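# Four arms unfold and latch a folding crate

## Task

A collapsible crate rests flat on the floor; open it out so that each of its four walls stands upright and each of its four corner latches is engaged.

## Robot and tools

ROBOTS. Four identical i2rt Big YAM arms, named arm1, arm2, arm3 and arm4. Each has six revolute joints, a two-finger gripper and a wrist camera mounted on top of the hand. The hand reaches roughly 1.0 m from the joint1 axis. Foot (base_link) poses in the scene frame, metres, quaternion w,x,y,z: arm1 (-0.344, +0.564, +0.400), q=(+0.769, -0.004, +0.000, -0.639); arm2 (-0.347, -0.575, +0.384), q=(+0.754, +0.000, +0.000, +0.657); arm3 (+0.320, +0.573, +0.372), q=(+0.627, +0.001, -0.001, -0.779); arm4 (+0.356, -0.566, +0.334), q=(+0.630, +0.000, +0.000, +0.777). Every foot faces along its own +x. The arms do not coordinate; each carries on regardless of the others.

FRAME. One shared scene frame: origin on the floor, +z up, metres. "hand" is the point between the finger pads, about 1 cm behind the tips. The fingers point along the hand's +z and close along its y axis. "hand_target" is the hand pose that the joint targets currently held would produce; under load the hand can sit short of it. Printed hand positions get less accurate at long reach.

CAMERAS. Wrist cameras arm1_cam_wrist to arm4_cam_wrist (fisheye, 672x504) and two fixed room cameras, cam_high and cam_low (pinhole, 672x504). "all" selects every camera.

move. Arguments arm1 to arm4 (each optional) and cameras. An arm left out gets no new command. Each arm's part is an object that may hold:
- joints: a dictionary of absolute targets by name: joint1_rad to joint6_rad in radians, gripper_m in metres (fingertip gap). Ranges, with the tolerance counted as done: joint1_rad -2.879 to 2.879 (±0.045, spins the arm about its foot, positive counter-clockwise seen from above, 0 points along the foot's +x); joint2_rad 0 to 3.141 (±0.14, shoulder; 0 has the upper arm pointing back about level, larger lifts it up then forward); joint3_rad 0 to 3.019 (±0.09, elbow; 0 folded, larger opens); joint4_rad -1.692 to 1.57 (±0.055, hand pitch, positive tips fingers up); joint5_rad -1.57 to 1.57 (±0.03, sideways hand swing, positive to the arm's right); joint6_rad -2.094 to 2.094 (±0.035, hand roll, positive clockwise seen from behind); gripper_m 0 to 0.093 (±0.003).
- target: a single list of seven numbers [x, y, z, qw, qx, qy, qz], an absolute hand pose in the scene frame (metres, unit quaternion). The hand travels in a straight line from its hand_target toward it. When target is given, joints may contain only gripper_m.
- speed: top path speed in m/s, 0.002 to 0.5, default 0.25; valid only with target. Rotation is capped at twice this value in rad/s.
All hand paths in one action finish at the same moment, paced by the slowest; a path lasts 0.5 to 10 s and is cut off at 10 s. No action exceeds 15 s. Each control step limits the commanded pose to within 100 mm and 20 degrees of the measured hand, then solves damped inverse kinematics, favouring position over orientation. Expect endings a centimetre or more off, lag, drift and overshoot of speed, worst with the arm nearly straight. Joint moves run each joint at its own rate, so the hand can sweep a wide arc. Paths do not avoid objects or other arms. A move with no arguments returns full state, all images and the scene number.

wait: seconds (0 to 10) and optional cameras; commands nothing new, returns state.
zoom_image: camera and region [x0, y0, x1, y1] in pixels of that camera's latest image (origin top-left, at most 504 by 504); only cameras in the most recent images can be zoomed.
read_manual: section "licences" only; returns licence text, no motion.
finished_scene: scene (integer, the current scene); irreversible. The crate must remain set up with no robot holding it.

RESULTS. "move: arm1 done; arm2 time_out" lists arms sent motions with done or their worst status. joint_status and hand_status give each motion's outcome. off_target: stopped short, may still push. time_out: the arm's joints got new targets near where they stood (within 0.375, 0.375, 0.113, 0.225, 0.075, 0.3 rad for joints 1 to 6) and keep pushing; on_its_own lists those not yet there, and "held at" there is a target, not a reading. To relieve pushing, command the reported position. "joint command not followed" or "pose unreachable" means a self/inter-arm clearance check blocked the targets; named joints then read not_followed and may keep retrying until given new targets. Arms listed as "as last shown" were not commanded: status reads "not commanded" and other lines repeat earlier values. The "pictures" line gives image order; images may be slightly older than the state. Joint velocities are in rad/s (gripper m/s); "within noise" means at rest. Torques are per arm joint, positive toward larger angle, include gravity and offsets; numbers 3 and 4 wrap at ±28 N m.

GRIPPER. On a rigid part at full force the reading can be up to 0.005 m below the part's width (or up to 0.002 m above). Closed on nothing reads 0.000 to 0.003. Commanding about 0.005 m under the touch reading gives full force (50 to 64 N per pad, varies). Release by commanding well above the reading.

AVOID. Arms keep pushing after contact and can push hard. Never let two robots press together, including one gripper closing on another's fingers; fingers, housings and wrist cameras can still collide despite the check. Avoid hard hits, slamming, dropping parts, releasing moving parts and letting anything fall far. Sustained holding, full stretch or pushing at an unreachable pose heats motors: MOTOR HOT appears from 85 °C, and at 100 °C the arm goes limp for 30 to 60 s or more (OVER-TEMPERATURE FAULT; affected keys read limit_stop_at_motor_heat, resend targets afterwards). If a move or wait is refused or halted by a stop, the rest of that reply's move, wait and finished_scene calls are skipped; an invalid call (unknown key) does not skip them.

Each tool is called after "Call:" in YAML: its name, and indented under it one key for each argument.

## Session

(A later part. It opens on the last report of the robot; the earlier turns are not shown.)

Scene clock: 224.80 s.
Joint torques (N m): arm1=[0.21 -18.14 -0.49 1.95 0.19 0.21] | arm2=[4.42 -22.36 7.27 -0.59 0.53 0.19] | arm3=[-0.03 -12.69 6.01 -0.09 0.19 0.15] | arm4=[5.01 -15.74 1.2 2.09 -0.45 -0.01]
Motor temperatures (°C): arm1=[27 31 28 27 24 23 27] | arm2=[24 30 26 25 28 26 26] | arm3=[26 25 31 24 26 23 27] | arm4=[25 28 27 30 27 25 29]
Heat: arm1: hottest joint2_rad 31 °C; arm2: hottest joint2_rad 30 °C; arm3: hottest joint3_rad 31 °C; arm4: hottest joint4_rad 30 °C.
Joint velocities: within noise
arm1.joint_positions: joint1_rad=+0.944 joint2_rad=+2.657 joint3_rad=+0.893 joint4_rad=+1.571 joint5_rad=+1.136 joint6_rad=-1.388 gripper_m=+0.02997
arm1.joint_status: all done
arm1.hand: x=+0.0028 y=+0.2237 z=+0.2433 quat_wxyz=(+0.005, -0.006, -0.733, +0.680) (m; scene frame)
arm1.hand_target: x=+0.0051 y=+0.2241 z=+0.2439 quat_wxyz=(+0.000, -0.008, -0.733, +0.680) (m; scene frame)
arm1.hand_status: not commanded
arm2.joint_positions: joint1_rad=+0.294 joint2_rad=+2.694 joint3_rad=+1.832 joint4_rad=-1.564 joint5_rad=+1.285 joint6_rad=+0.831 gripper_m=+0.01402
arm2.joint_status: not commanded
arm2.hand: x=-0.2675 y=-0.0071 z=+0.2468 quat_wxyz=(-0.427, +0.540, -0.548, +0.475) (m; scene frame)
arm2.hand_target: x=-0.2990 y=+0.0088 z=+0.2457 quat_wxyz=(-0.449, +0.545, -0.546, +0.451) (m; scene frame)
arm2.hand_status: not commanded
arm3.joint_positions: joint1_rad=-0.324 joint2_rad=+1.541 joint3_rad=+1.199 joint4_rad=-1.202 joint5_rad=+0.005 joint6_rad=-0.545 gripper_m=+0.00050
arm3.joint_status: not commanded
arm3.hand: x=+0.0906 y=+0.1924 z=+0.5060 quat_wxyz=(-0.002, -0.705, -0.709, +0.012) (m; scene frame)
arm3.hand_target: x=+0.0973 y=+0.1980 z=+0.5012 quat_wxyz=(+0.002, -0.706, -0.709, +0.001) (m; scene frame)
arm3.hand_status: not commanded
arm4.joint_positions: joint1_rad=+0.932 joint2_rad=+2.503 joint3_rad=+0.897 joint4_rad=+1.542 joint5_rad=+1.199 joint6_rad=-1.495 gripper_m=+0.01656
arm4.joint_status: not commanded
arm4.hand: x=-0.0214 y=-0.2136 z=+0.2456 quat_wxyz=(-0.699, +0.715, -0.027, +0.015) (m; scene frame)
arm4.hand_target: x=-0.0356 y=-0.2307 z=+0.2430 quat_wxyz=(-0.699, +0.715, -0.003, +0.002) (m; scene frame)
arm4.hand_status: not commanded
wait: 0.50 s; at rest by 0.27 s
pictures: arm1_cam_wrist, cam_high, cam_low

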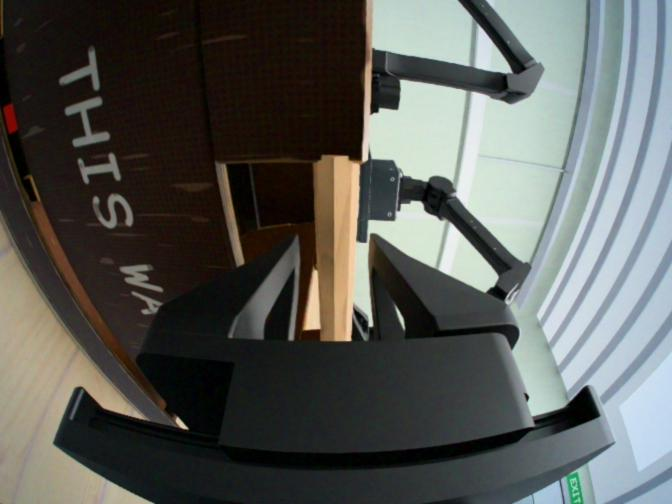

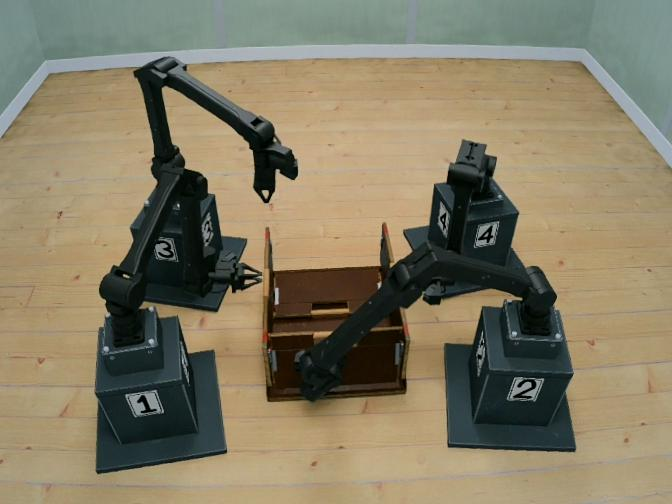

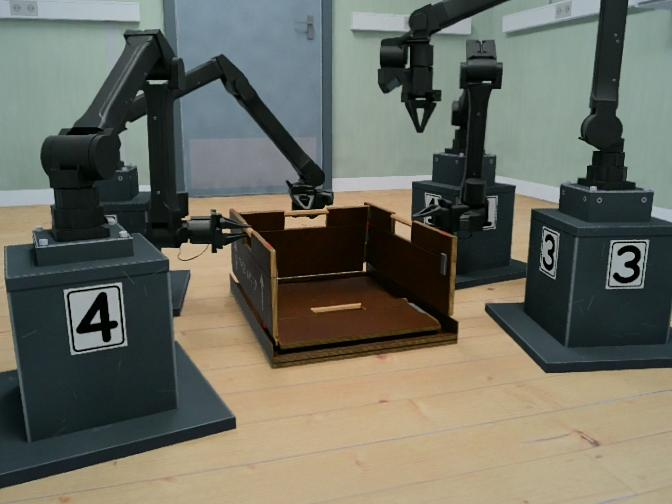

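Call:
move:
  arm1: {"joints":{"gripper_m":0.06}}

Call:
move:
  arm1: {"target":[0.0,0.31,0.26,0,0,0.766,-0.643],"speed":0.1}
  cameras: ["cam_low","arm1_cam_wrist"]

Call:
move:
  arm1: {"target":[-0.08,0.28,0.45,0,0.707,0.707,0],"joints":{"gripper_m":0.0}}

Call:
move:
  arm1: {"target":[-0.15,0.12,0.4,0,0.707,0.707,0]}
  cameras: ["cam_low","cam_high"]

Scene clock: 226.80 s.
Joint torques (N m): arm1=[0.09 -18.14 -0.47 1.87 0.19 0.23] | arm2=[4.37 -22.36 7.25 -0.61 0.53 0.19] | arm3=[0.09 -12.98 5.78 -0.17 0.16 0.14] | arm4=[5.01 -15.74 1.21 2.09 -0.46 -0.01]
Motor temperatures (°C): arm1=[27 31 28 27 24 23 27] | arm2=[24 30 26 25 28 26 26] | arm3=[26 25 31 24 26 23 27] | arm4=[25 28 27 30 27 25 29]
Heat: arm1: hottest joint2_rad 31 °C; arm2: hottest joint2_rad 30 °C; arm3: hottest joint3_rad 31 °C; arm4: hottest joint4_rad 30 °C.
move: arm1 done
Joint velocities: within noise
arm1.joint_positions: joint1_rad=+0.944 joint2_rad=+2.657 joint3_rad=+0.893 joint4_rad=+1.571 joint5_rad=+1.136 joint6_rad=-1.388 gripper_m=+0.05986
arm1.joint_status: all done
arm1.hand: x=+0.0028 y=+0.2237 z=+0.2433 quat_wxyz=(+0.005, -0.006, -0.733, +0.680) (m; scene frame)
arm1.hand_target: x=+0.0051 y=+0.2241 z=+0.2439 quat_wxyz=(+0.000, -0.008, -0.733, +0.680) (m; scene frame)
arm1.hand_status: not commanded
arm2, arm3, arm4: as last shown
pictures: none

Scene clock: 229.17 s.
Joint torques (N m): arm1=[0.67 -18.26 -1.22 1.37 0.62 0.31] | arm2=[4.48 -22.3 7.25 -0.61 0.53 0.19] | arm3=[-0.21 -13.04 5.94 -0.01 0.17 0.15] | arm4=[5.01 -15.68 1.2 2.09 -0.46 -0.01]
Motor temperatures (°C): arm1=[27 31 28 27 24 23 26] | arm2=[24 29 26 25 28 26 26] | arm3=[26 25 31 24 26 23 27] | arm4=[25 28 27 30 27 25 29]
Heat: arm1: hottest joint2_rad 31 °C; arm2: hottest joint2_rad 29 °C; arm3: hottest joint3_rad 31 °C; arm4: hottest joint4_rad 30 °C.
move: arm1 done
Joint velocities: within noise
arm1.joint_positions: joint1_rad=+1.145 joint2_rad=+2.479 joint3_rad=+0.735 joint4_rad=+1.081 joint5_rad=+1.274 joint6_rad=-0.936 gripper_m=+0.05994
arm1.joint_status: not commanded
arm1.hand: x=-0.0015 y=+0.3072 z=+0.2560 quat_wxyz=(+0.006, +0.003, -0.766, +0.642) (m; scene frame)
arm1.hand_target: x=-0.0006 y=+0.3099 z=+0.2599 quat_wxyz=(+0.000, +0.000, -0.766, +0.643) (m; scene frame)
arm1.hand_status: done (0.005 m and 0.7 deg from the pose sent, 0.088 m and 5.7 deg at the start)
arm2, arm3, arm4: as last shown
pictures: arm1_cam_wrist, cam_low

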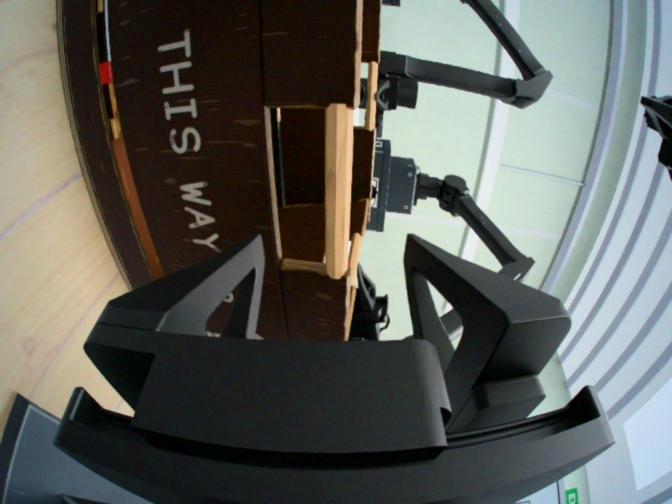

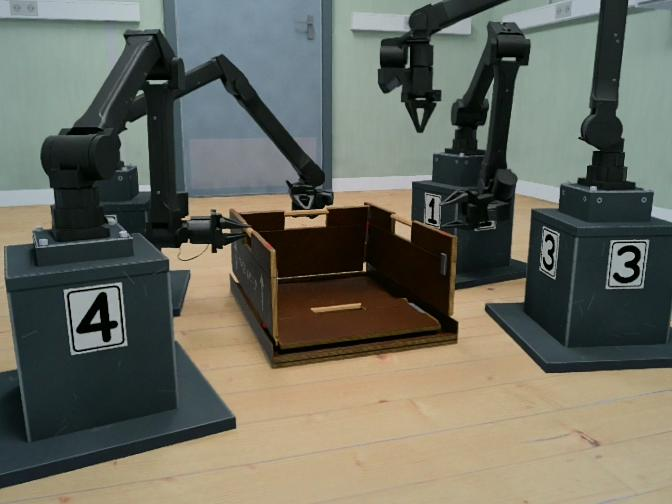

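Scene clock: 233.90 s.
Joint torques (N m): arm1=[-0.09 -13.8 9.98 0.2 0.13 0.17] | arm2=[4.48 -22.36 7.27 -0.58 0.53 0.19] | arm3=[0.15 -12.51 5.75 -0.1 0.14 0.18] | arm4=[5.01 -15.74 1.2 2.09 -0.46 0]
Motor temperatures (°C): arm1=[27 31 28 27 24 23 26] | arm2=[24 29 26 25 28 26 26] | arm3=[26 25 31 24 26 23 27] | arm4=[25 28 27 30 27 25 29]
Heat: arm1: hottest joint2_rad 31 °C; arm2: hottest joint2_rad 29 °C; arm3: hottest joint3_rad 31 °C; arm4: hottest joint4_rad 30 °C.
move: arm1 off_target
Joint velocities: within noise
arm1.joint_positions: joint1_rad=+0.562 joint2_rad=+1.524 joint3_rad=+0.870 joint4_rad=-0.971 joint5_rad=-0.015 joint6_rad=+0.726 gripper_m=+0.00071
arm1.joint_status: all done
arm1.hand: x=-0.0968 y=+0.3006 z=+0.4322 quat_wxyz=(+0.027, -0.700, -0.714, -0.005) (m; scene frame)
arm1.hand_target: x=-0.0841 y=+0.2837 z=+0.4495 quat_wxyz=(+0.003, -0.707, -0.707, -0.004) (m; scene frame)
arm1.hand_status: off_target (0.032 m and 3.3 deg from the pose sent, 0.211 m and 114.6 deg at the start)
arm2, arm3, arm4: as last shown
pictures: none

Scene clock: 235.67 s.
Joint torques (N m): arm1=[-0.38 -16.26 9.76 0.58 0.13 -0.04] | arm2=[4.42 -22.36 7.25 -0.59 0.53 0.19] | arm3=[0.38 -12.63 5.86 0.06 0.17 0.17] | arm4=[5.01 -15.74 1.2 2.09 -0.46 -0.01]
Motor temperatures (°C): arm1=[27 31 28 27 23 23 26] | arm2=[24 29 26 25 28 26 26] | arm3=[26 25 31 24 26 23 27] | arm4=[25 28 26 30 27 25 29]
Heat: arm1: hottest joint2_rad 31 °C; arm2: hottest joint2_rad 29 °C; arm3: hottest joint3_rad 31 °C; arm4: hottest joint4_rad 30 °C.
move: arm1 off_target
Joint velocities: within noise
arm1.joint_positions: joint1_rad=+0.231 joint2_rad=+1.810 joint3_rad=+1.118 joint4_rad=-0.916 joint5_rad=-0.010 joint6_rad=+0.427 gripper_m=+0.00071
arm1.joint_status: not commanded
arm1.hand: x=-0.1563 y=+0.1416 z=+0.3920 quat_wxyz=(+0.016, -0.711, -0.703, -0.007) (m; scene frame)
arm1.hand_target: x=-0.1484 y=+0.1221 z=+0.3987 quat_wxyz=(+0.000, -0.707, -0.708, -0.002) (m; scene frame)
arm1.hand_status: off_target (0.024 m and 2.1 deg from the pose sent, 0.191 m and 3.3 deg at the start)
arm2, arm3, arm4: as last shown
pictures: cam_high, cam_low

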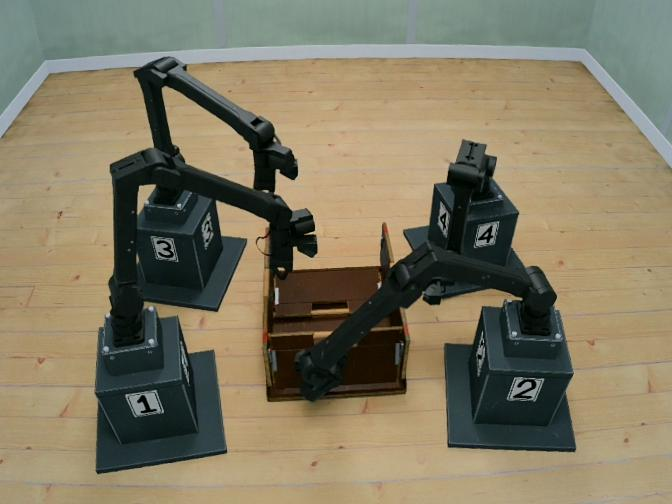

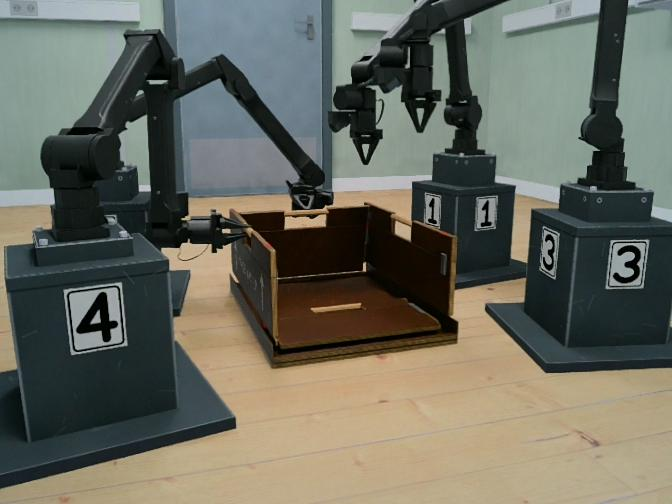

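Call:
move:
  arm1: {"target":[-0.16,0.09,0.215,0,0.707,0.707,0],"speed":0.15}

Call:
move:
  arm1: {"target":[-0.22,0.09,0.215,0,0.707,0.707,0],"speed":0.08}

Call:
move:
  arm1: {"target":[-0.27,0.09,0.215,0,0.707,0.707,0],"speed":0.05}
  cameras: ["arm1_cam_wrist","arm2_cam_wrist","cam_low","cam_high"]

Call:
zoom_image:
  camera: "cam_high"
  region: [226, 210, 446, 420]

Call:
zoom_image:
  camera: "cam_low"
  region: [220, 180, 470, 370]

Scene clock: 243.47 s.
Joint torques (N m): arm1=[-1.32 -19.66 6.54 0.95 0.25 -0.06] | arm2=[4.42 -22.3 7.25 -0.61 0.53 0.19] | arm3=[0.62 -12.81 5.96 -0.17 0.19 0.16] | arm4=[5.01 -15.74 1.2 2.1 -0.46 -0.01]
Motor temperatures (°C): arm1=[27 31 29 27 23 23 26] | arm2=[24 29 26 25 28 26 26] | arm3=[26 25 31 24 26 23 27] | arm4=[25 28 26 30 27 25 29]
Heat: arm1: hottest joint2_rad 31 °C; arm2: hottest joint2_rad 29 °C; arm3: hottest joint3_rad 31 °C; arm4: hottest joint4_rad 30 °C.
move: arm1 off_target
Joint velocities: within noise
arm1.joint_positions: joint1_rad=+0.197 joint2_rad=+2.218 joint3_rad=+1.177 joint4_rad=-0.561 joint5_rad=-0.009 joint6_rad=+0.396 gripper_m=+0.00071
arm1.joint_status: not commanded
arm1.hand: x=-0.1621 y=+0.1097 z=+0.2154 quat_wxyz=(+0.013, -0.712, -0.702, -0.006) (m; scene frame)
arm1.hand_target: x=-0.1603 y=+0.0915 z=+0.2164 quat_wxyz=(-0.001, -0.710, -0.704, +0.001) (m; scene frame)
arm1.hand_status: off_target (0.020 m and 1.9 deg from the pose sent, 0.184 m and 2.1 deg at the start)
arm2, arm3, arm4: as last shown
pictures: none

Scene clock: 245.00 s.
Joint torques (N m): arm1=[-0.67 -21.13 3.64 1.03 0.13 0] | arm2=[4.42 -22.36 7.27 -0.59 0.53 0.19] | arm3=[0.03 -12.28 5.83 -0.12 0.18 0.14] | arm4=[5.01 -15.74 1.2 2.1 -0.46 0]
Motor temperatures (°C): arm1=[27 31 29 27 23 23 26] | arm2=[24 29 26 25 28 26 26] | arm3=[26 25 31 24 26 23 27] | arm4=[25 28 26 30 27 25 29]
Heat: arm1: hottest joint2_rad 31 °C; arm2: hottest joint2_rad 29 °C; arm3: hottest joint3_rad 31 °C; arm4: hottest joint4_rad 30 °C.
move: arm1 done
Joint velocities: within noise
arm1.joint_positions: joint1_rad=+0.080 joint2_rad=+2.218 joint3_rad=+1.161 joint4_rad=-0.529 joint5_rad=-0.009 joint6_rad=+0.267 gripper_m=+0.00071
arm1.joint_status: not commanded
arm1.hand: x=-0.2163 y=+0.0924 z=+0.2128 quat_wxyz=(+0.005, -0.708, -0.706, -0.004) (m; scene frame)
arm1.hand_target: x=-0.2186 y=+0.0900 z=+0.2150 quat_wxyz=(-0.001, -0.705, -0.710, -0.001) (m; scene frame)
arm1.hand_status: done (0.005 m and 0.7 deg from the pose sent, 0.061 m and 1.9 deg at the start)
arm2, arm3, arm4: as last shown
pictures: none

Scene clock: 246.80 s.
Joint torques (N m): arm1=[-3.25 -20.95 3.43 0.88 0.74 -0.18] | arm2=[1.61 -22.36 7.21 0.16 0.62 0.03] | arm3=[0.09 -12.57 5.97 -0.06 0.16 0.15] | arm4=[5.01 -15.74 1.21 2.09 -0.48 0]
Motor temperatures (°C): arm1=[27 31 29 27 23 23 26] | arm2=[24 29 26 25 28 26 26] | arm3=[26 25 31 24 26 23 27] | arm4=[25 28 26 30 27 25 29]
Heat: arm1: hottest joint2_rad 31 °C; arm2: hottest joint2_rad 29 °C; arm3: hottest joint3_rad 31 °C; arm4: hottest joint4_rad 30 °C.
move: arm1 off_target
Joint velocities: within noise
arm1.joint_positions: joint1_rad=+0.011 joint2_rad=+2.203 joint3_rad=+1.129 joint4_rad=-0.508 joint5_rad=-0.023 joint6_rad=+0.192 gripper_m=+0.00070
arm1.joint_status: not commanded
arm1.hand: x=-0.2484 y=+0.0935 z=+0.2142 quat_wxyz=(-0.002, -0.706, -0.708, -0.008) (m; scene frame)
arm1.hand_target: x=-0.2693 y=+0.0904 z=+0.2150 quat_wxyz=(+0.000, -0.709, -0.705, -0.001) (m; scene frame)
arm1.hand_status: off_target (0.022 m and 1.0 deg from the pose sent, 0.054 m and 0.7 deg at the start)
arm2.joint_positions: joint1_rad=+0.327 joint2_rad=+2.694 joint3_rad=+1.832 joint4_rad=-1.593 joint5_rad=+1.282 joint6_rad=+0.854 gripper_m=+0.01371
arm2.joint_status: not commanded
arm2.hand: x=-0.2855 y=-0.0076 z=+0.2492 quat_wxyz=(-0.433, +0.547, -0.539, +0.472) (m; scene frame)
arm2.hand_target: x=-0.2991 y=+0.0082 z=+0.2465 quat_wxyz=(-0.450, +0.544, -0.546, +0.451) (m; scene frame)
arm2.hand_status: not commanded
arm3: as last shown
arm4.joint_positions: joint1_rad=+0.933 joint2_rad=+2.503 joint3_rad=+0.897 joint4_rad=+1.542 joint5_rad=+1.199 joint6_rad=-1.495 gripper_m=+0.01656
arm4.joint_status: not commanded
arm4.hand: x=-0.0219 y=-0.2142 z=+0.2456 quat_wxyz=(-0.699, +0.715, -0.027, +0.015) (m; scene frame)
arm4.hand_target: x=-0.0361 y=-0.2312 z=+0.2430 quat_wxyz=(-0.699, +0.715, -0.002, +0.001) (m; scene frame)
arm4.hand_status: not commanded
pictures: arm1_cam_wrist, arm2_cam_wrist, cam_high, cam_low

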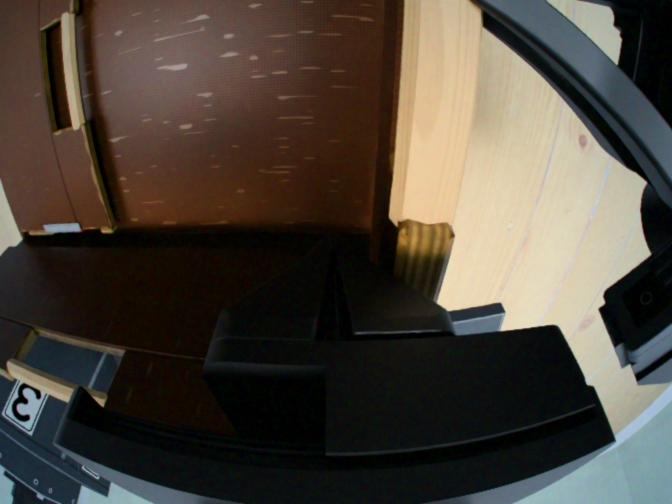

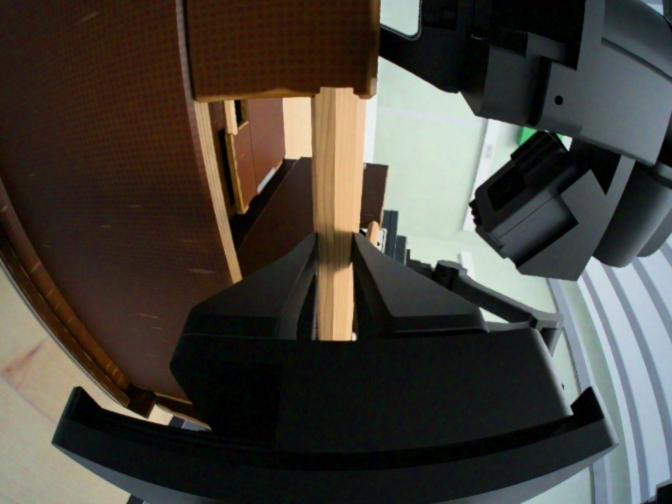

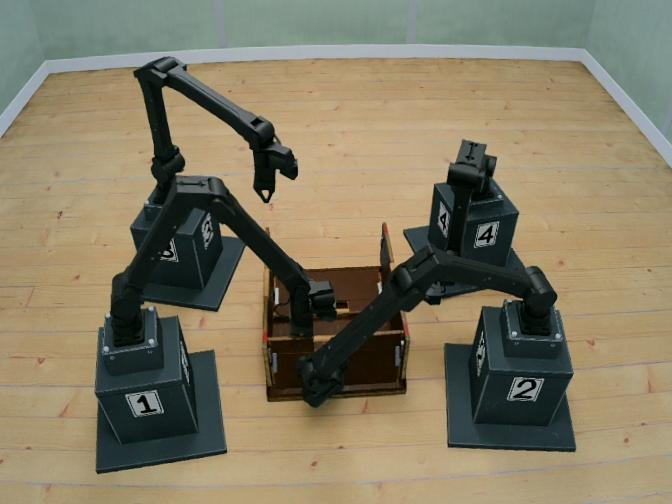

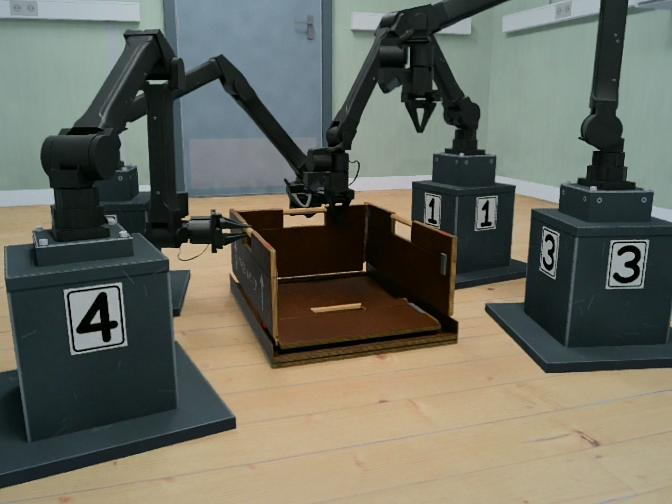

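Scaled by 2.291 from the camera's 672x504 image, which has a finer 960x720 frame.

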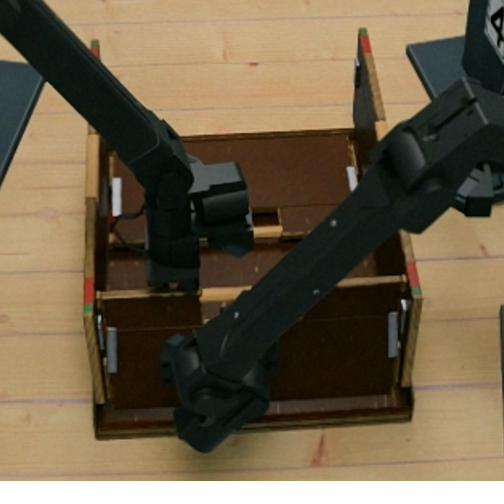

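Scaled by 2.016 from the camera's 672x504 image, which has a finer 960x720 frame.

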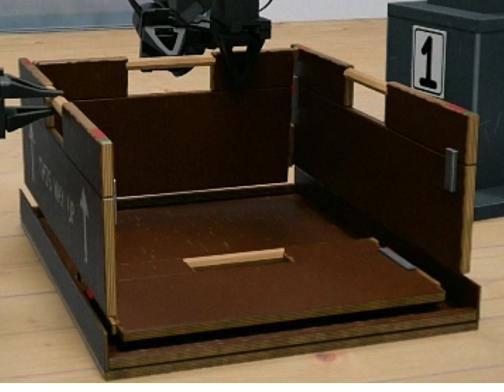

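Call:
move:
  arm1: {"target":[-0.3,0.09,0.215,0,0.707,0.707,0],"speed":0.04}

Call:
move:
  arm1: {"target":[-0.325,0.09,0.215,0,0.707,0.707,0],"speed":0.03}
  cameras: ["arm2_cam_wrist","arm1_cam_wrist","cam_high","cam_low"]

Call:
zoom_image:
  camera: "cam_high"
  region: [226, 210, 446, 420]

Call:
zoom_image:
  camera: "cam_low"
  region: [220, 180, 470, 370]

Scene clock: 249.87 s.
Joint torques (N m): arm1=[-5.13 -20.07 3.41 1.17 0.91 -0.26] | arm2=[-0.67 -22.3 7.21 0.79 0.96 -0.06] | arm3=[0.32 -12.34 6.02 -0.18 0.15 0.18] | arm4=[4.95 -15.68 1.21 2.09 -0.47 -0.01]
Motor temperatures (°C): arm1=[27 31 29 27 23 23 26] | arm2=[24 29 26 25 28 26 26] | arm3=[26 25 31 24 26 23 27] | arm4=[25 28 26 30 27 25 29]
Heat: arm1: hottest joint2_rad 31 °C; arm2: hottest joint2_rad 29 °C; arm3: hottest joint3_rad 31 °C; arm4: hottest joint4_rad 30 °C.
move: arm1 off_target
Joint velocities: within noise
arm1.joint_positions: joint1_rad=-0.032 joint2_rad=+2.195 joint3_rad=+1.117 joint4_rad=-0.505 joint5_rad=-0.027 joint6_rad=+0.134 gripper_m=+0.00069
arm1.joint_status: not commanded
arm1.hand: x=-0.2685 y=+0.0938 z=+0.2156 quat_wxyz=(-0.003, -0.700, -0.714, -0.011) (m; scene frame)
arm1.hand_target: x=-0.2979 y=+0.0910 z=+0.2146 quat_wxyz=(+0.000, -0.707, -0.707, -0.001) (m; scene frame)
arm1.hand_status: off_target (0.032 m and 1.7 deg from the pose sent, 0.052 m and 1.0 deg at the start)
arm2.joint_positions: joint1_rad=+0.362 joint2_rad=+2.694 joint3_rad=+1.832 joint4_rad=-1.611 joint5_rad=+1.274 joint6_rad=+0.861 gripper_m=+0.01331
arm2.joint_status: not commanded
arm2.hand: x=-0.3054 y=-0.0082 z=+0.2502 quat_wxyz=(-0.436, +0.557, -0.529, +0.469) (m; scene frame)
arm2.hand_target: x=-0.3048 y=+0.0086 z=+0.2466 quat_wxyz=(-0.452, +0.547, -0.543, +0.449) (m; scene frame)
arm2.hand_status: not commanded
arm3.joint_positions: joint1_rad=-0.324 joint2_rad=+1.541 joint3_rad=+1.199 joint4_rad=-1.202 joint5_rad=+0.005 joint6_rad=-0.545 gripper_m=+0.00050
arm3.joint_status: not commanded
arm3.hand: x=+0.0906 y=+0.1924 z=+0.5060 quat_wxyz=(-0.002, -0.705, -0.709, +0.012) (m; scene frame)
arm3.hand_target: x=+0.0973 y=+0.1980 z=+0.5012 quat_wxyz=(+0.002, -0.706, -0.709, +0.001) (m; scene frame)
arm3.hand_status: not commanded
arm4: as last shown
pictures: none

Scene clock: 251.27 s.
Joint torques (N m): arm1=[-7.77 -20.25 3.19 1.18 1.56 -0.31] | arm2=[-1.49 -22.3 7.21 0.9 1.09 -0.07] | arm3=[0.5 -12.51 5.91 0.01 0.17 0.18] | arm4=[5.01 -15.68 1.21 2.1 -0.48 -0.01]
Motor temperatures (°C): arm1=[27 31 29 27 24 23 26] | arm2=[24 29 26 25 28 26 26] | arm3=[26 25 31 24 26 23 27] | arm4=[25 28 26 30 27 25 29]
Heat: arm1: hottest joint2_rad 31 °C; arm2: hottest joint2_rad 29 °C; arm3: hottest joint3_rad 31 °C; arm4: hottest joint4_rad 30 °C.
move: arm1 off_target
Joint velocities: within noise
arm1.joint_positions: joint1_rad=-0.047 joint2_rad=+2.192 joint3_rad=+1.111 joint4_rad=-0.499 joint5_rad=-0.041 joint6_rad=+0.098 gripper_m=+0.00068
arm1.joint_status: not commanded
arm1.hand: x=-0.2735 y=+0.0941 z=+0.2160 quat_wxyz=(-0.009, -0.693, -0.721, -0.015) (m; scene frame)
arm1.hand_target: x=-0.3218 y=+0.0925 z=+0.2150 quat_wxyz=(+0.001, -0.707, -0.707, -0.001) (m; scene frame)
arm1.hand_status: off_target (0.052 m and 3.0 deg from the pose sent, 0.057 m and 1.7 deg at the start)
arm2.joint_positions: joint1_rad=+0.371 joint2_rad=+2.694 joint3_rad=+1.832 joint4_rad=-1.614 joint5_rad=+1.271 joint6_rad=+0.863 gripper_m=+0.01286
arm2.joint_status: not commanded
arm2.hand: x=-0.3106 y=-0.0085 z=+0.2502 quat_wxyz=(-0.437, +0.560, -0.527, +0.468) (m; scene frame)
arm2.hand_target: x=-0.3050 y=+0.0087 z=+0.2466 quat_wxyz=(-0.452, +0.547, -0.543, +0.449) (m; scene frame)
arm2.hand_status: not commanded
arm3: as last shown
arm4.joint_positions: joint1_rad=+0.932 joint2_rad=+2.503 joint3_rad=+0.897 joint4_rad=+1.542 joint5_rad=+1.199 joint6_rad=-1.495 gripper_m=+0.01656
arm4.joint_status: not commanded
arm4.hand: x=-0.0214 y=-0.2136 z=+0.2456 quat_wxyz=(-0.699, +0.715, -0.027, +0.015) (m; scene frame)
arm4.hand_target: x=-0.0356 y=-0.2306 z=+0.2430 quat_wxyz=(-0.699, +0.715, -0.003, +0.002) (m; scene frame)
arm4.hand_status: not commanded
pictures: arm1_cam_wrist, arm2_cam_wrist, cam_high, cam_low

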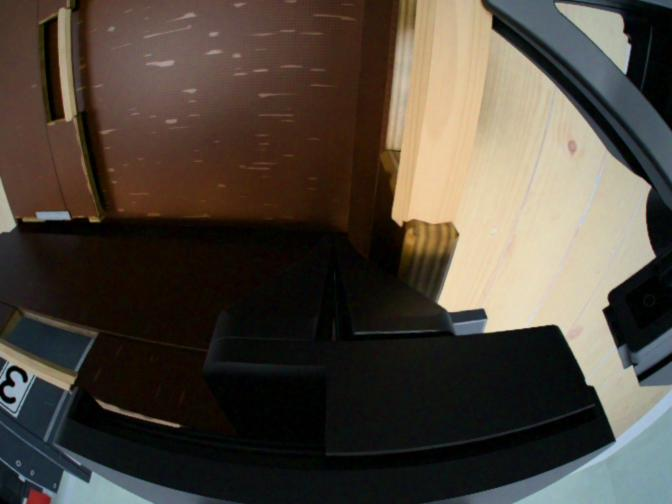

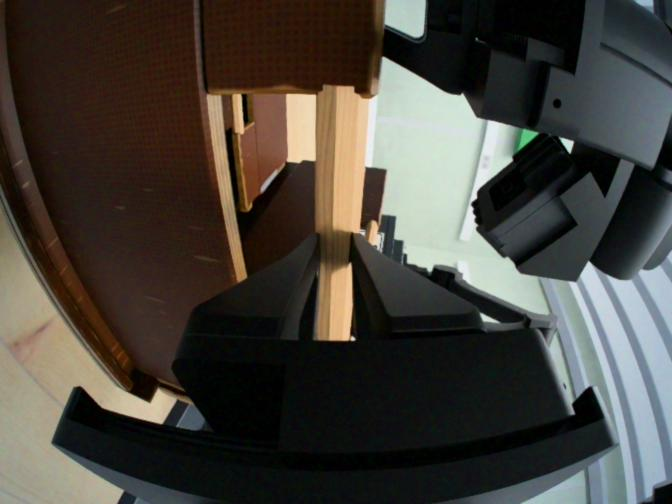

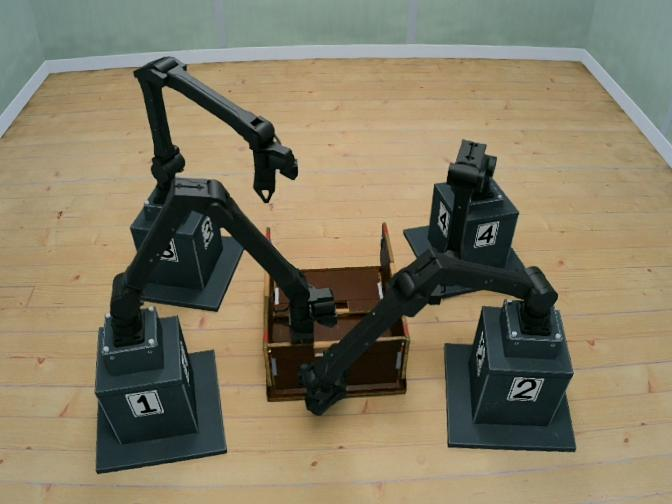

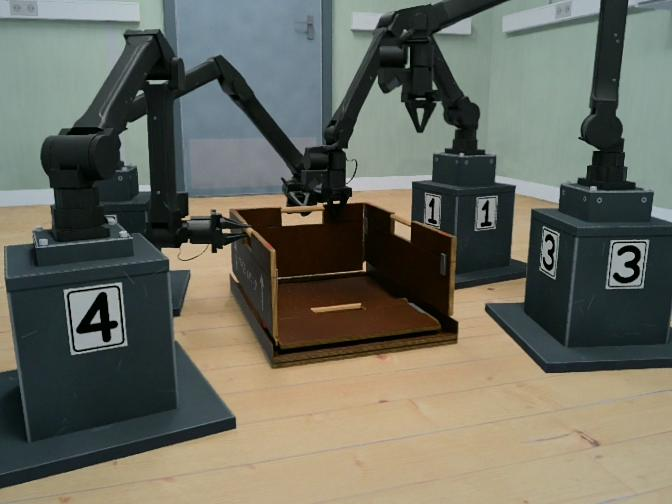

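Scaled by 2.291 from the camera's 672x504 image, which has a finer 960x720 frame.

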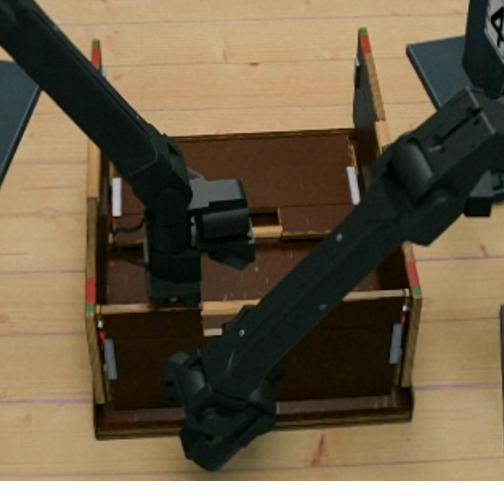

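Scaled by 2.016 from the camera's 672x504 image, which has a finer 960x720 frame.

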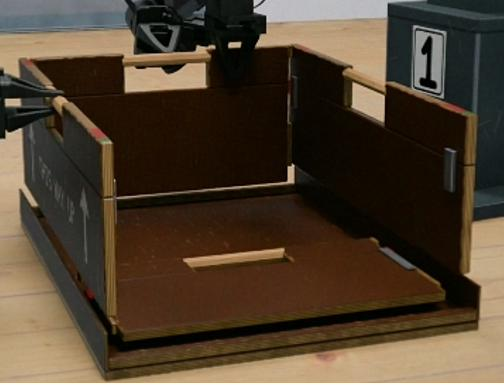

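Call:
move:
  arm1: {"target":[-0.2,0.09,0.215,0,0.707,0.707,0],"speed":0.08}

Call:
move:
  arm1: {"target":[-0.15,0.15,0.42,0,0.707,0.707,0],"speed":0.2}
  cameras: ["arm1_cam_wrist","arm2_cam_wrist","cam_high"]

Call:
zoom_image:
  camera: "cam_high"
  region: [246, 310, 426, 420]

Call:
zoom_image:
  camera: "arm1_cam_wrist"
  region: [200, 20, 600, 250]

Scene clock: 255.53 s.
Joint torques (N m): arm1=[0.03 -18.26 6.42 0.14 0.22 0.22] | arm2=[-1.2 -22.18 7.23 0.91 1.09 -0.07] | arm3=[0.32 -12.81 5.93 -0.01 0.17 0.17] | arm4=[5.01 -15.68 1.21 2.09 -0.48 -0.01]
Motor temperatures (°C): arm1=[27 31 29 27 24 23 26] | arm2=[24 29 26 25 28 26 26] | arm3=[26 25 31 24 26 23 27] | arm4=[25 28 26 30 27 25 29]
Heat: arm1: hottest joint2_rad 31 °C; arm2: hottest joint2_rad 29 °C; arm3: hottest joint3_rad 31 °C; arm4: hottest joint4_rad 30 °C.
move: arm1 off_target
Joint velocities: within noise
arm1.joint_positions: joint1_rad=+0.105 joint2_rad=+2.200 joint3_rad=+1.138 joint4_rad=-0.520 joint5_rad=-0.006 joint6_rad=+0.272 gripper_m=+0.00068
arm1.joint_status: not commanded
arm1.hand: x=-0.2068 y=+0.1006 z=+0.2170 quat_wxyz=(+0.004, -0.701, -0.713, -0.001) (m; scene frame)
arm1.hand_target: x=-0.2012 y=+0.0898 z=+0.2155 quat_wxyz=(+0.000, -0.704, -0.710, +0.002) (m; scene frame)
arm1.hand_status: off_target (0.013 m and 1.1 deg from the pose sent, 0.074 m and 3.0 deg at the start)
arm2.joint_positions: joint1_rad=+0.368 joint2_rad=+2.694 joint3_rad=+1.832 joint4_rad=-1.614 joint5_rad=+1.271 joint6_rad=+0.863 gripper_m=+0.01286
arm2.joint_status: not commanded
arm2.hand: x=-0.3089 y=-0.0087 z=+0.2502 quat_wxyz=(-0.436, +0.559, -0.528, +0.468) (m; scene frame)
arm2.hand_target: x=-0.3053 y=+0.0086 z=+0.2465 quat_wxyz=(-0.452, +0.547, -0.543, +0.449) (m; scene frame)
arm2.hand_status: not commanded
arm3, arm4: as last shown
pictures: none

Scene clock: 257.43 s.
Joint torques (N m): arm1=[0.09 -17.14 7.17 0.21 0.23 0.14] | arm2=[-1.2 -22.24 7.21 0.88 1.1 -0.07] | arm3=[0.15 -12.81 5.82 -0.09 0.2 0.16] | arm4=[5.01 -15.74 1.2 2.1 -0.48 0]
Motor temperatures (°C): arm1=[27 31 29 27 24 23 26] | arm2=[24 29 26 25 28 26 26] | arm3=[26 25 31 24 26 23 27] | arm4=[25 28 26 30 27 25 29]
Heat: arm1: hottest joint2_rad 31 °C; arm2: hottest joint2_rad 29 °C; arm3: hottest joint3_rad 31 °C; arm4: hottest joint4_rad 30 °C.
move: arm1 done
Joint velocities: within noise
arm1.joint_positions: joint1_rad=+0.241 joint2_rad=+1.738 joint3_rad=+1.094 joint4_rad=-0.931 joint5_rad=-0.006 joint6_rad=+0.419 gripper_m=+0.00068
arm1.joint_status: not commanded
arm1.hand: x=-0.1551 y=+0.1494 z=+0.4164 quat_wxyz=(+0.001, -0.705, -0.710, +0.001) (m; scene frame)
arm1.hand_target: x=-0.1507 y=+0.1487 z=+0.4194 quat_wxyz=(+0.001, -0.707, -0.707, +0.001) (m; scene frame)
arm1.hand_status: done (0.006 m and 0.4 deg from the pose sent, 0.217 m and 1.1 deg at the start)
arm2, arm3, arm4: as last shown
pictures: arm1_cam_wrist, arm2_cam_wrist, cam_high

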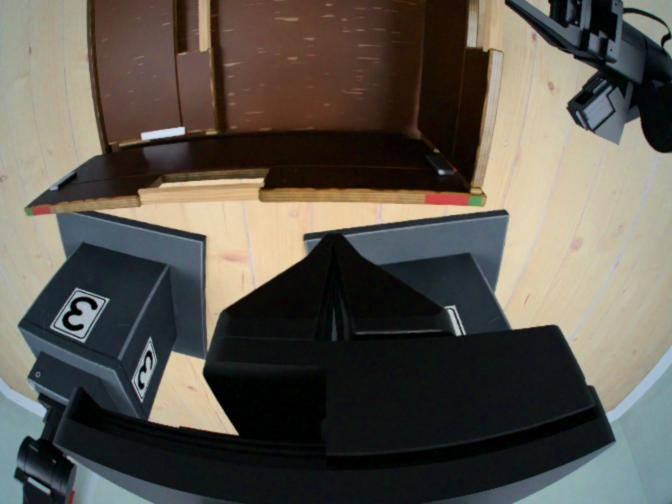

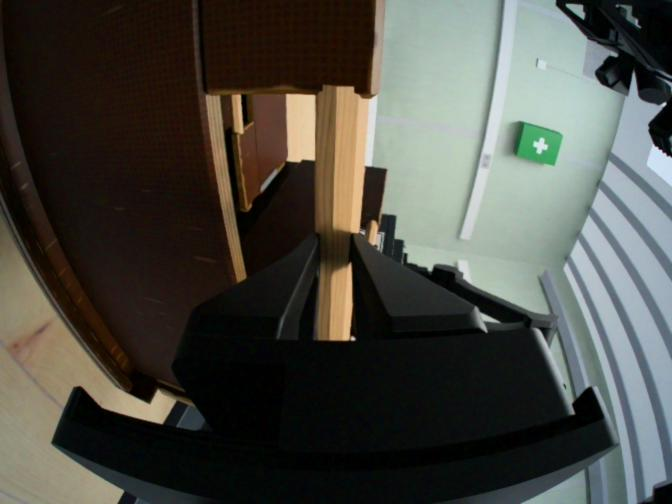

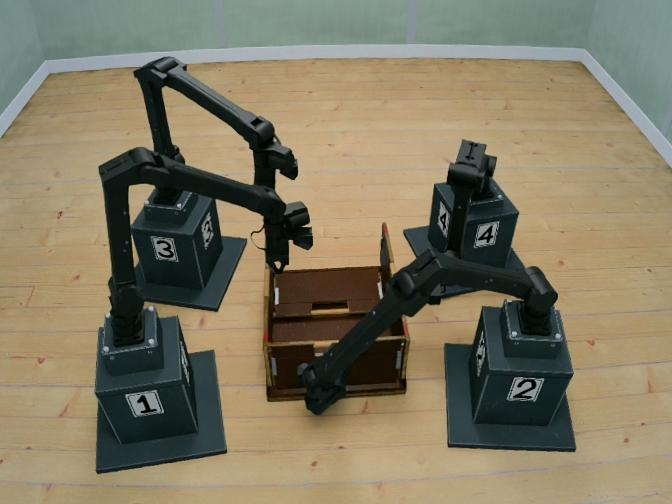

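Scaled by 2.800 from the camera's 672x504 image, which has a finer 960x720 frame.

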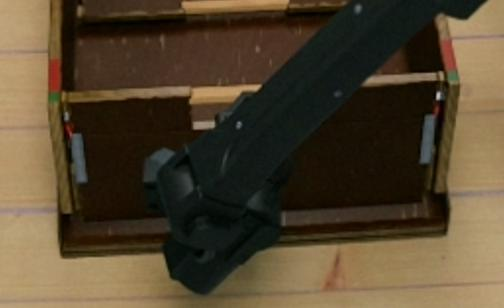

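Scaled by 1.260 from the camera's 672x504 image, which has a finer 960x720 frame.

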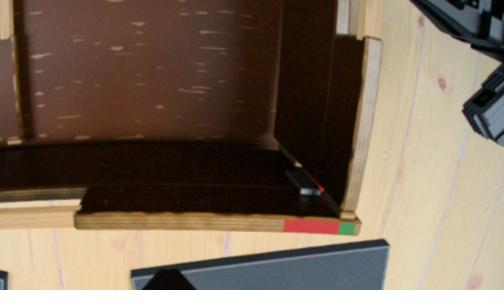

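Call:
move:
  arm2: {"joints":{"gripper_m":0.03}}

Call:
wait:
  seconds: 0.5
  cameras: ["cam_high","arm1_cam_wrist","arm2_cam_wrist"]

Call:
zoom_image:
  camera: "cam_high"
  region: [246, 310, 426, 420]

Scene clock: 260.83 s.
Joint torques (N m): arm1=[0.44 -16.73 7.28 0.2 0.2 0.21] | arm2=[-0.44 -22.65 6.02 -0.34 0.65 -0.05] | arm3=[-0.03 -12.86 5.9 -0.01 0.19 0.15] | arm4=[5.01 -15.74 1.21 2.09 -0.48 -0.01]
Motor temperatures (°C): arm1=[27 31 29 27 24 23 26] | arm2=[24 29 26 25 28 26 26] | arm3=[26 25 31 24 26 23 27] | arm4=[25 28 26 30 27 25 29]
Heat: arm1: hottest joint2_rad 31 °C; arm2: hottest joint2_rad 29 °C; arm3: hottest joint3_rad 31 °C; arm4: hottest joint4_rad 30 °C.
move: arm2 done
Joint velocities: within noise
arm1, arm3, arm4: as last shown
arm2.joint_positions: joint1_rad=+0.359 joint2_rad=+2.699 joint3_rad=+1.851 joint4_rad=-1.570 joint5_rad=+1.282 joint6_rad=+0.852 gripper_m=+0.02986
arm2.joint_status: all done
arm2.hand: x=-0.3054 y=+0.0013 z=+0.2475 quat_wxyz=(-0.448, +0.550, -0.540, +0.453) (m; scene frame)
arm2.hand_target: x=-0.3022 y=+0.0091 z=+0.2457 quat_wxyz=(-0.451, +0.546, -0.545, +0.449) (m; scene frame)
arm2.hand_status: not commanded
pictures: none

Scene clock: 261.33 s.
Joint torques (N m): arm1=[0.79 -16.91 7.45 0.17 0.16 0.19] | arm2=[-0.67 -23 6.04 -0.32 0.65 -0.04] | arm3=[0.26 -12.45 5.94 -0.12 0.18 0.18] | arm4=[4.95 -15.74 1.21 2.09 -0.48 0]
Motor temperatures (°C): arm1=[27 31 29 27 24 23 26] | arm2=[24 29 26 25 28 26 26] | arm3=[26 25 31 24 26 23 27] | arm4=[25 28 26 30 27 25 29]
Heat: arm1: hottest joint2_rad 31 °C; arm2: hottest joint2_rad 29 °C; arm3: hottest joint3_rad 31 °C; arm4: hottest joint4_rad 30 °C.
Joint velocities: within noise
arm1.joint_positions: joint1_rad=+0.241 joint2_rad=+1.738 joint3_rad=+1.094 joint4_rad=-0.931 joint5_rad=-0.006 joint6_rad=+0.419 gripper_m=+0.00068
arm1.joint_status: not commanded
arm1.hand: x=-0.1551 y=+0.1494 z=+0.4164 quat_wxyz=(+0.001, -0.705, -0.710, +0.001) (m; scene frame)
arm1.hand_target: x=-0.1507 y=+0.1487 z=+0.4194 quat_wxyz=(+0.001, -0.707, -0.707, +0.001) (m; scene frame)
arm1.hand_status: not commanded
arm2.joint_positions: joint1_rad=+0.353 joint2_rad=+2.699 joint3_rad=+1.851 joint4_rad=-1.570 joint5_rad=+1.282 joint6_rad=+0.852 gripper_m=+0.02989
arm2.joint_status: all done
arm2.hand: x=-0.3019 y=+0.0010 z=+0.2475 quat_wxyz=(-0.446, +0.549, -0.541, +0.455) (m; scene frame)
arm2.hand_target: x=-0.2992 y=+0.0089 z=+0.2457 quat_wxyz=(-0.449, +0.545, -0.546, +0.450) (m; scene frame)
arm2.hand_status: not commanded
arm3.joint_positions: joint1_rad=-0.324 joint2_rad=+1.541 joint3_rad=+1.199 joint4_rad=-1.202 joint5_rad=+0.005 joint6_rad=-0.545 gripper_m=+0.00050
arm3.joint_status: not commanded
arm3.hand: x=+0.0906 y=+0.1924 z=+0.5060 quat_wxyz=(-0.002, -0.705, -0.709, +0.012) (m; scene frame)
arm3.hand_target: x=+0.0973 y=+0.1980 z=+0.5012 quat_wxyz=(+0.002, -0.706, -0.709, +0.001) (m; scene frame)
arm3.hand_status: not commanded
arm4.joint_positions: joint1_rad=+0.932 joint2_rad=+2.503 joint3_rad=+0.897 joint4_rad=+1.542 joint5_rad=+1.199 joint6_rad=-1.495 gripper_m=+0.01656
arm4.joint_status: not commanded
arm4.hand: x=-0.0214 y=-0.2136 z=+0.2456 quat_wxyz=(-0.699, +0.715, -0.027, +0.015) (m; scene frame)
arm4.hand_target: x=-0.0356 y=-0.2306 z=+0.2430 quat_wxyz=(-0.699, +0.715, -0.003, +0.002) (m; scene frame)
arm4.hand_status: not commanded
wait: 0.50 s; at rest by 0.27 s
pictures: arm1_cam_wrist, arm2_cam_wrist, cam_high

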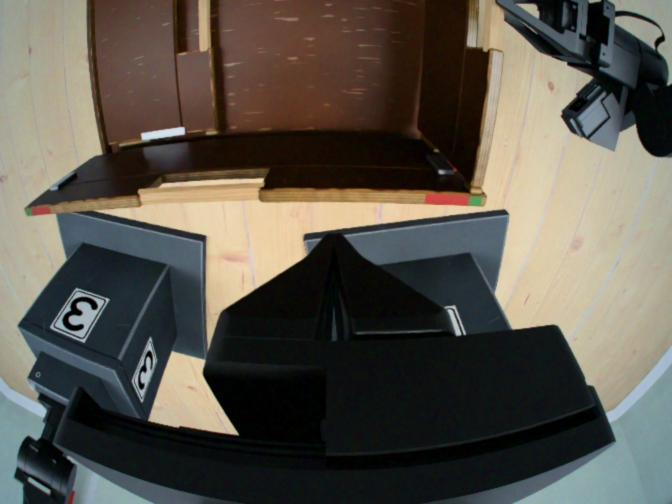

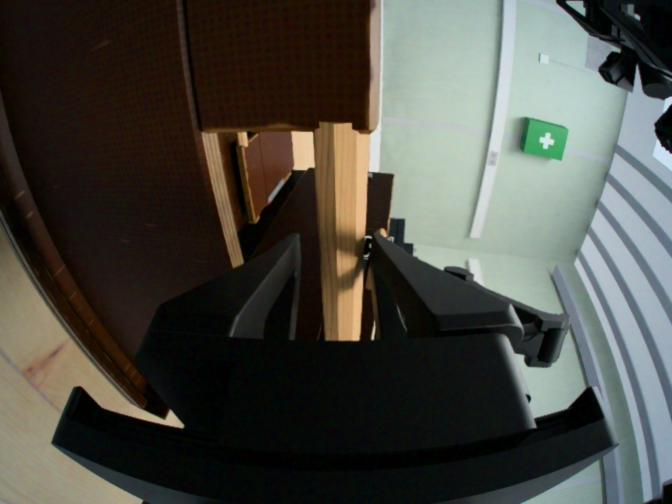

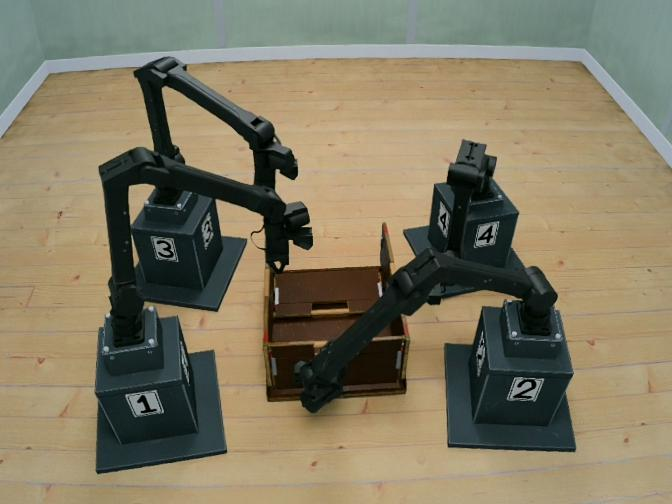

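Scaled by 2.800 from the camera's 672x504 image, which has a finer 960x720 frame.

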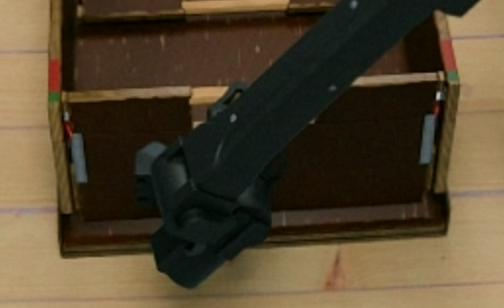

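Call:
move:
  arm2: {"joints":{"gripper_m":0.06}}

Call:
move:
  arm2: {"target":[-0.38,0.0,0.27,-0.406,0.579,-0.579,0.406],"speed":0.1}
  cameras: ["arm2_cam_wrist"]

Scene clock: 263.33 s.
Joint torques (N m): arm1=[0.67 -17.03 7.31 0.21 0.19 0.21] | arm2=[-0.73 -22.89 6.05 -0.34 0.65 -0.05] | arm3=[0.15 -12.98 5.86 -0.05 0.18 0.14] | arm4=[5.01 -15.74 1.21 2.07 -0.48 0]
Motor temperatures (°C): arm1=[27 31 30 27 24 23 26] | arm2=[24 29 26 25 28 26 26] | arm3=[26 25 31 24 26 23 27] | arm4=[25 28 26 30 27 25 29]
Heat: arm1: hottest joint2_rad 31 °C; arm2: hottest joint2_rad 29 °C; arm3: hottest joint3_rad 31 °C; arm4: hottest joint4_rad 30 °C.
move: arm2 done
Joint velocities: within noise
arm1, arm3, arm4: as last shown
arm2.joint_positions: joint1_rad=+0.353 joint2_rad=+2.699 joint3_rad=+1.851 joint4_rad=-1.570 joint5_rad=+1.282 joint6_rad=+0.852 gripper_m=+0.05979
arm2.joint_status: all done
arm2.hand: x=-0.3019 y=+0.0010 z=+0.2475 quat_wxyz=(-0.446, +0.549, -0.541, +0.455) (m; scene frame)
arm2.hand_target: x=-0.2992 y=+0.0089 z=+0.2457 quat_wxyz=(-0.449, +0.545, -0.546, +0.450) (m; scene frame)
arm2.hand_status: not commanded
pictures: none

Scene clock: 264.80 s.
Joint torques (N m): arm1=[0.38 -16.91 7.31 0.28 0.18 0.22] | arm2=[-0.26 -26.34 4.57 -0.35 0.32 -0.07] | arm3=[0.09 -12.57 6.02 -0.12 0.14 0.14] | arm4=[5.01 -15.74 1.21 2.09 -0.48 0]
Motor temperatures (°C): arm1=[27 31 30 27 24 23 26] | arm2=[24 29 26 25 28 26 26] | arm3=[26 25 31 24 26 23 27] | arm4=[25 28 26 30 27 25 29]
Heat: arm1: hottest joint2_rad 31 °C; arm2: hottest joint2_rad 29 °C; arm3: hottest joint3_rad 31 °C; arm4: hottest joint4_rad 30 °C.
move: arm2 off_target
Joint velocities: within noise
arm1, arm3, arm4: as last shown
arm2.joint_positions: joint1_rad=+0.474 joint2_rad=+2.639 joint3_rad=+1.840 joint4_rad=-1.542 joint5_rad=+1.100 joint6_rad=+0.795 gripper_m=+0.05987
arm2.joint_status: not commanded
arm2.hand: x=-0.3806 y=-0.0080 z=+0.2544 quat_wxyz=(-0.404, +0.584, -0.567, +0.418) (m; scene frame)
arm2.hand_target: x=-0.3833 y=+0.0001 z=+0.2693 quat_wxyz=(-0.407, +0.582, -0.576, +0.406) (m; scene frame)
arm2.hand_status: off_target (0.018 m and 2.1 deg from the pose sent, 0.081 m and 9.1 deg at the start)
pictures: arm2_cam_wrist

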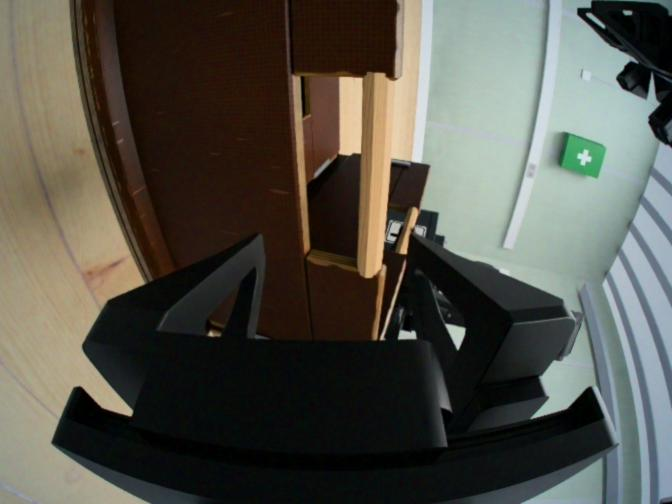

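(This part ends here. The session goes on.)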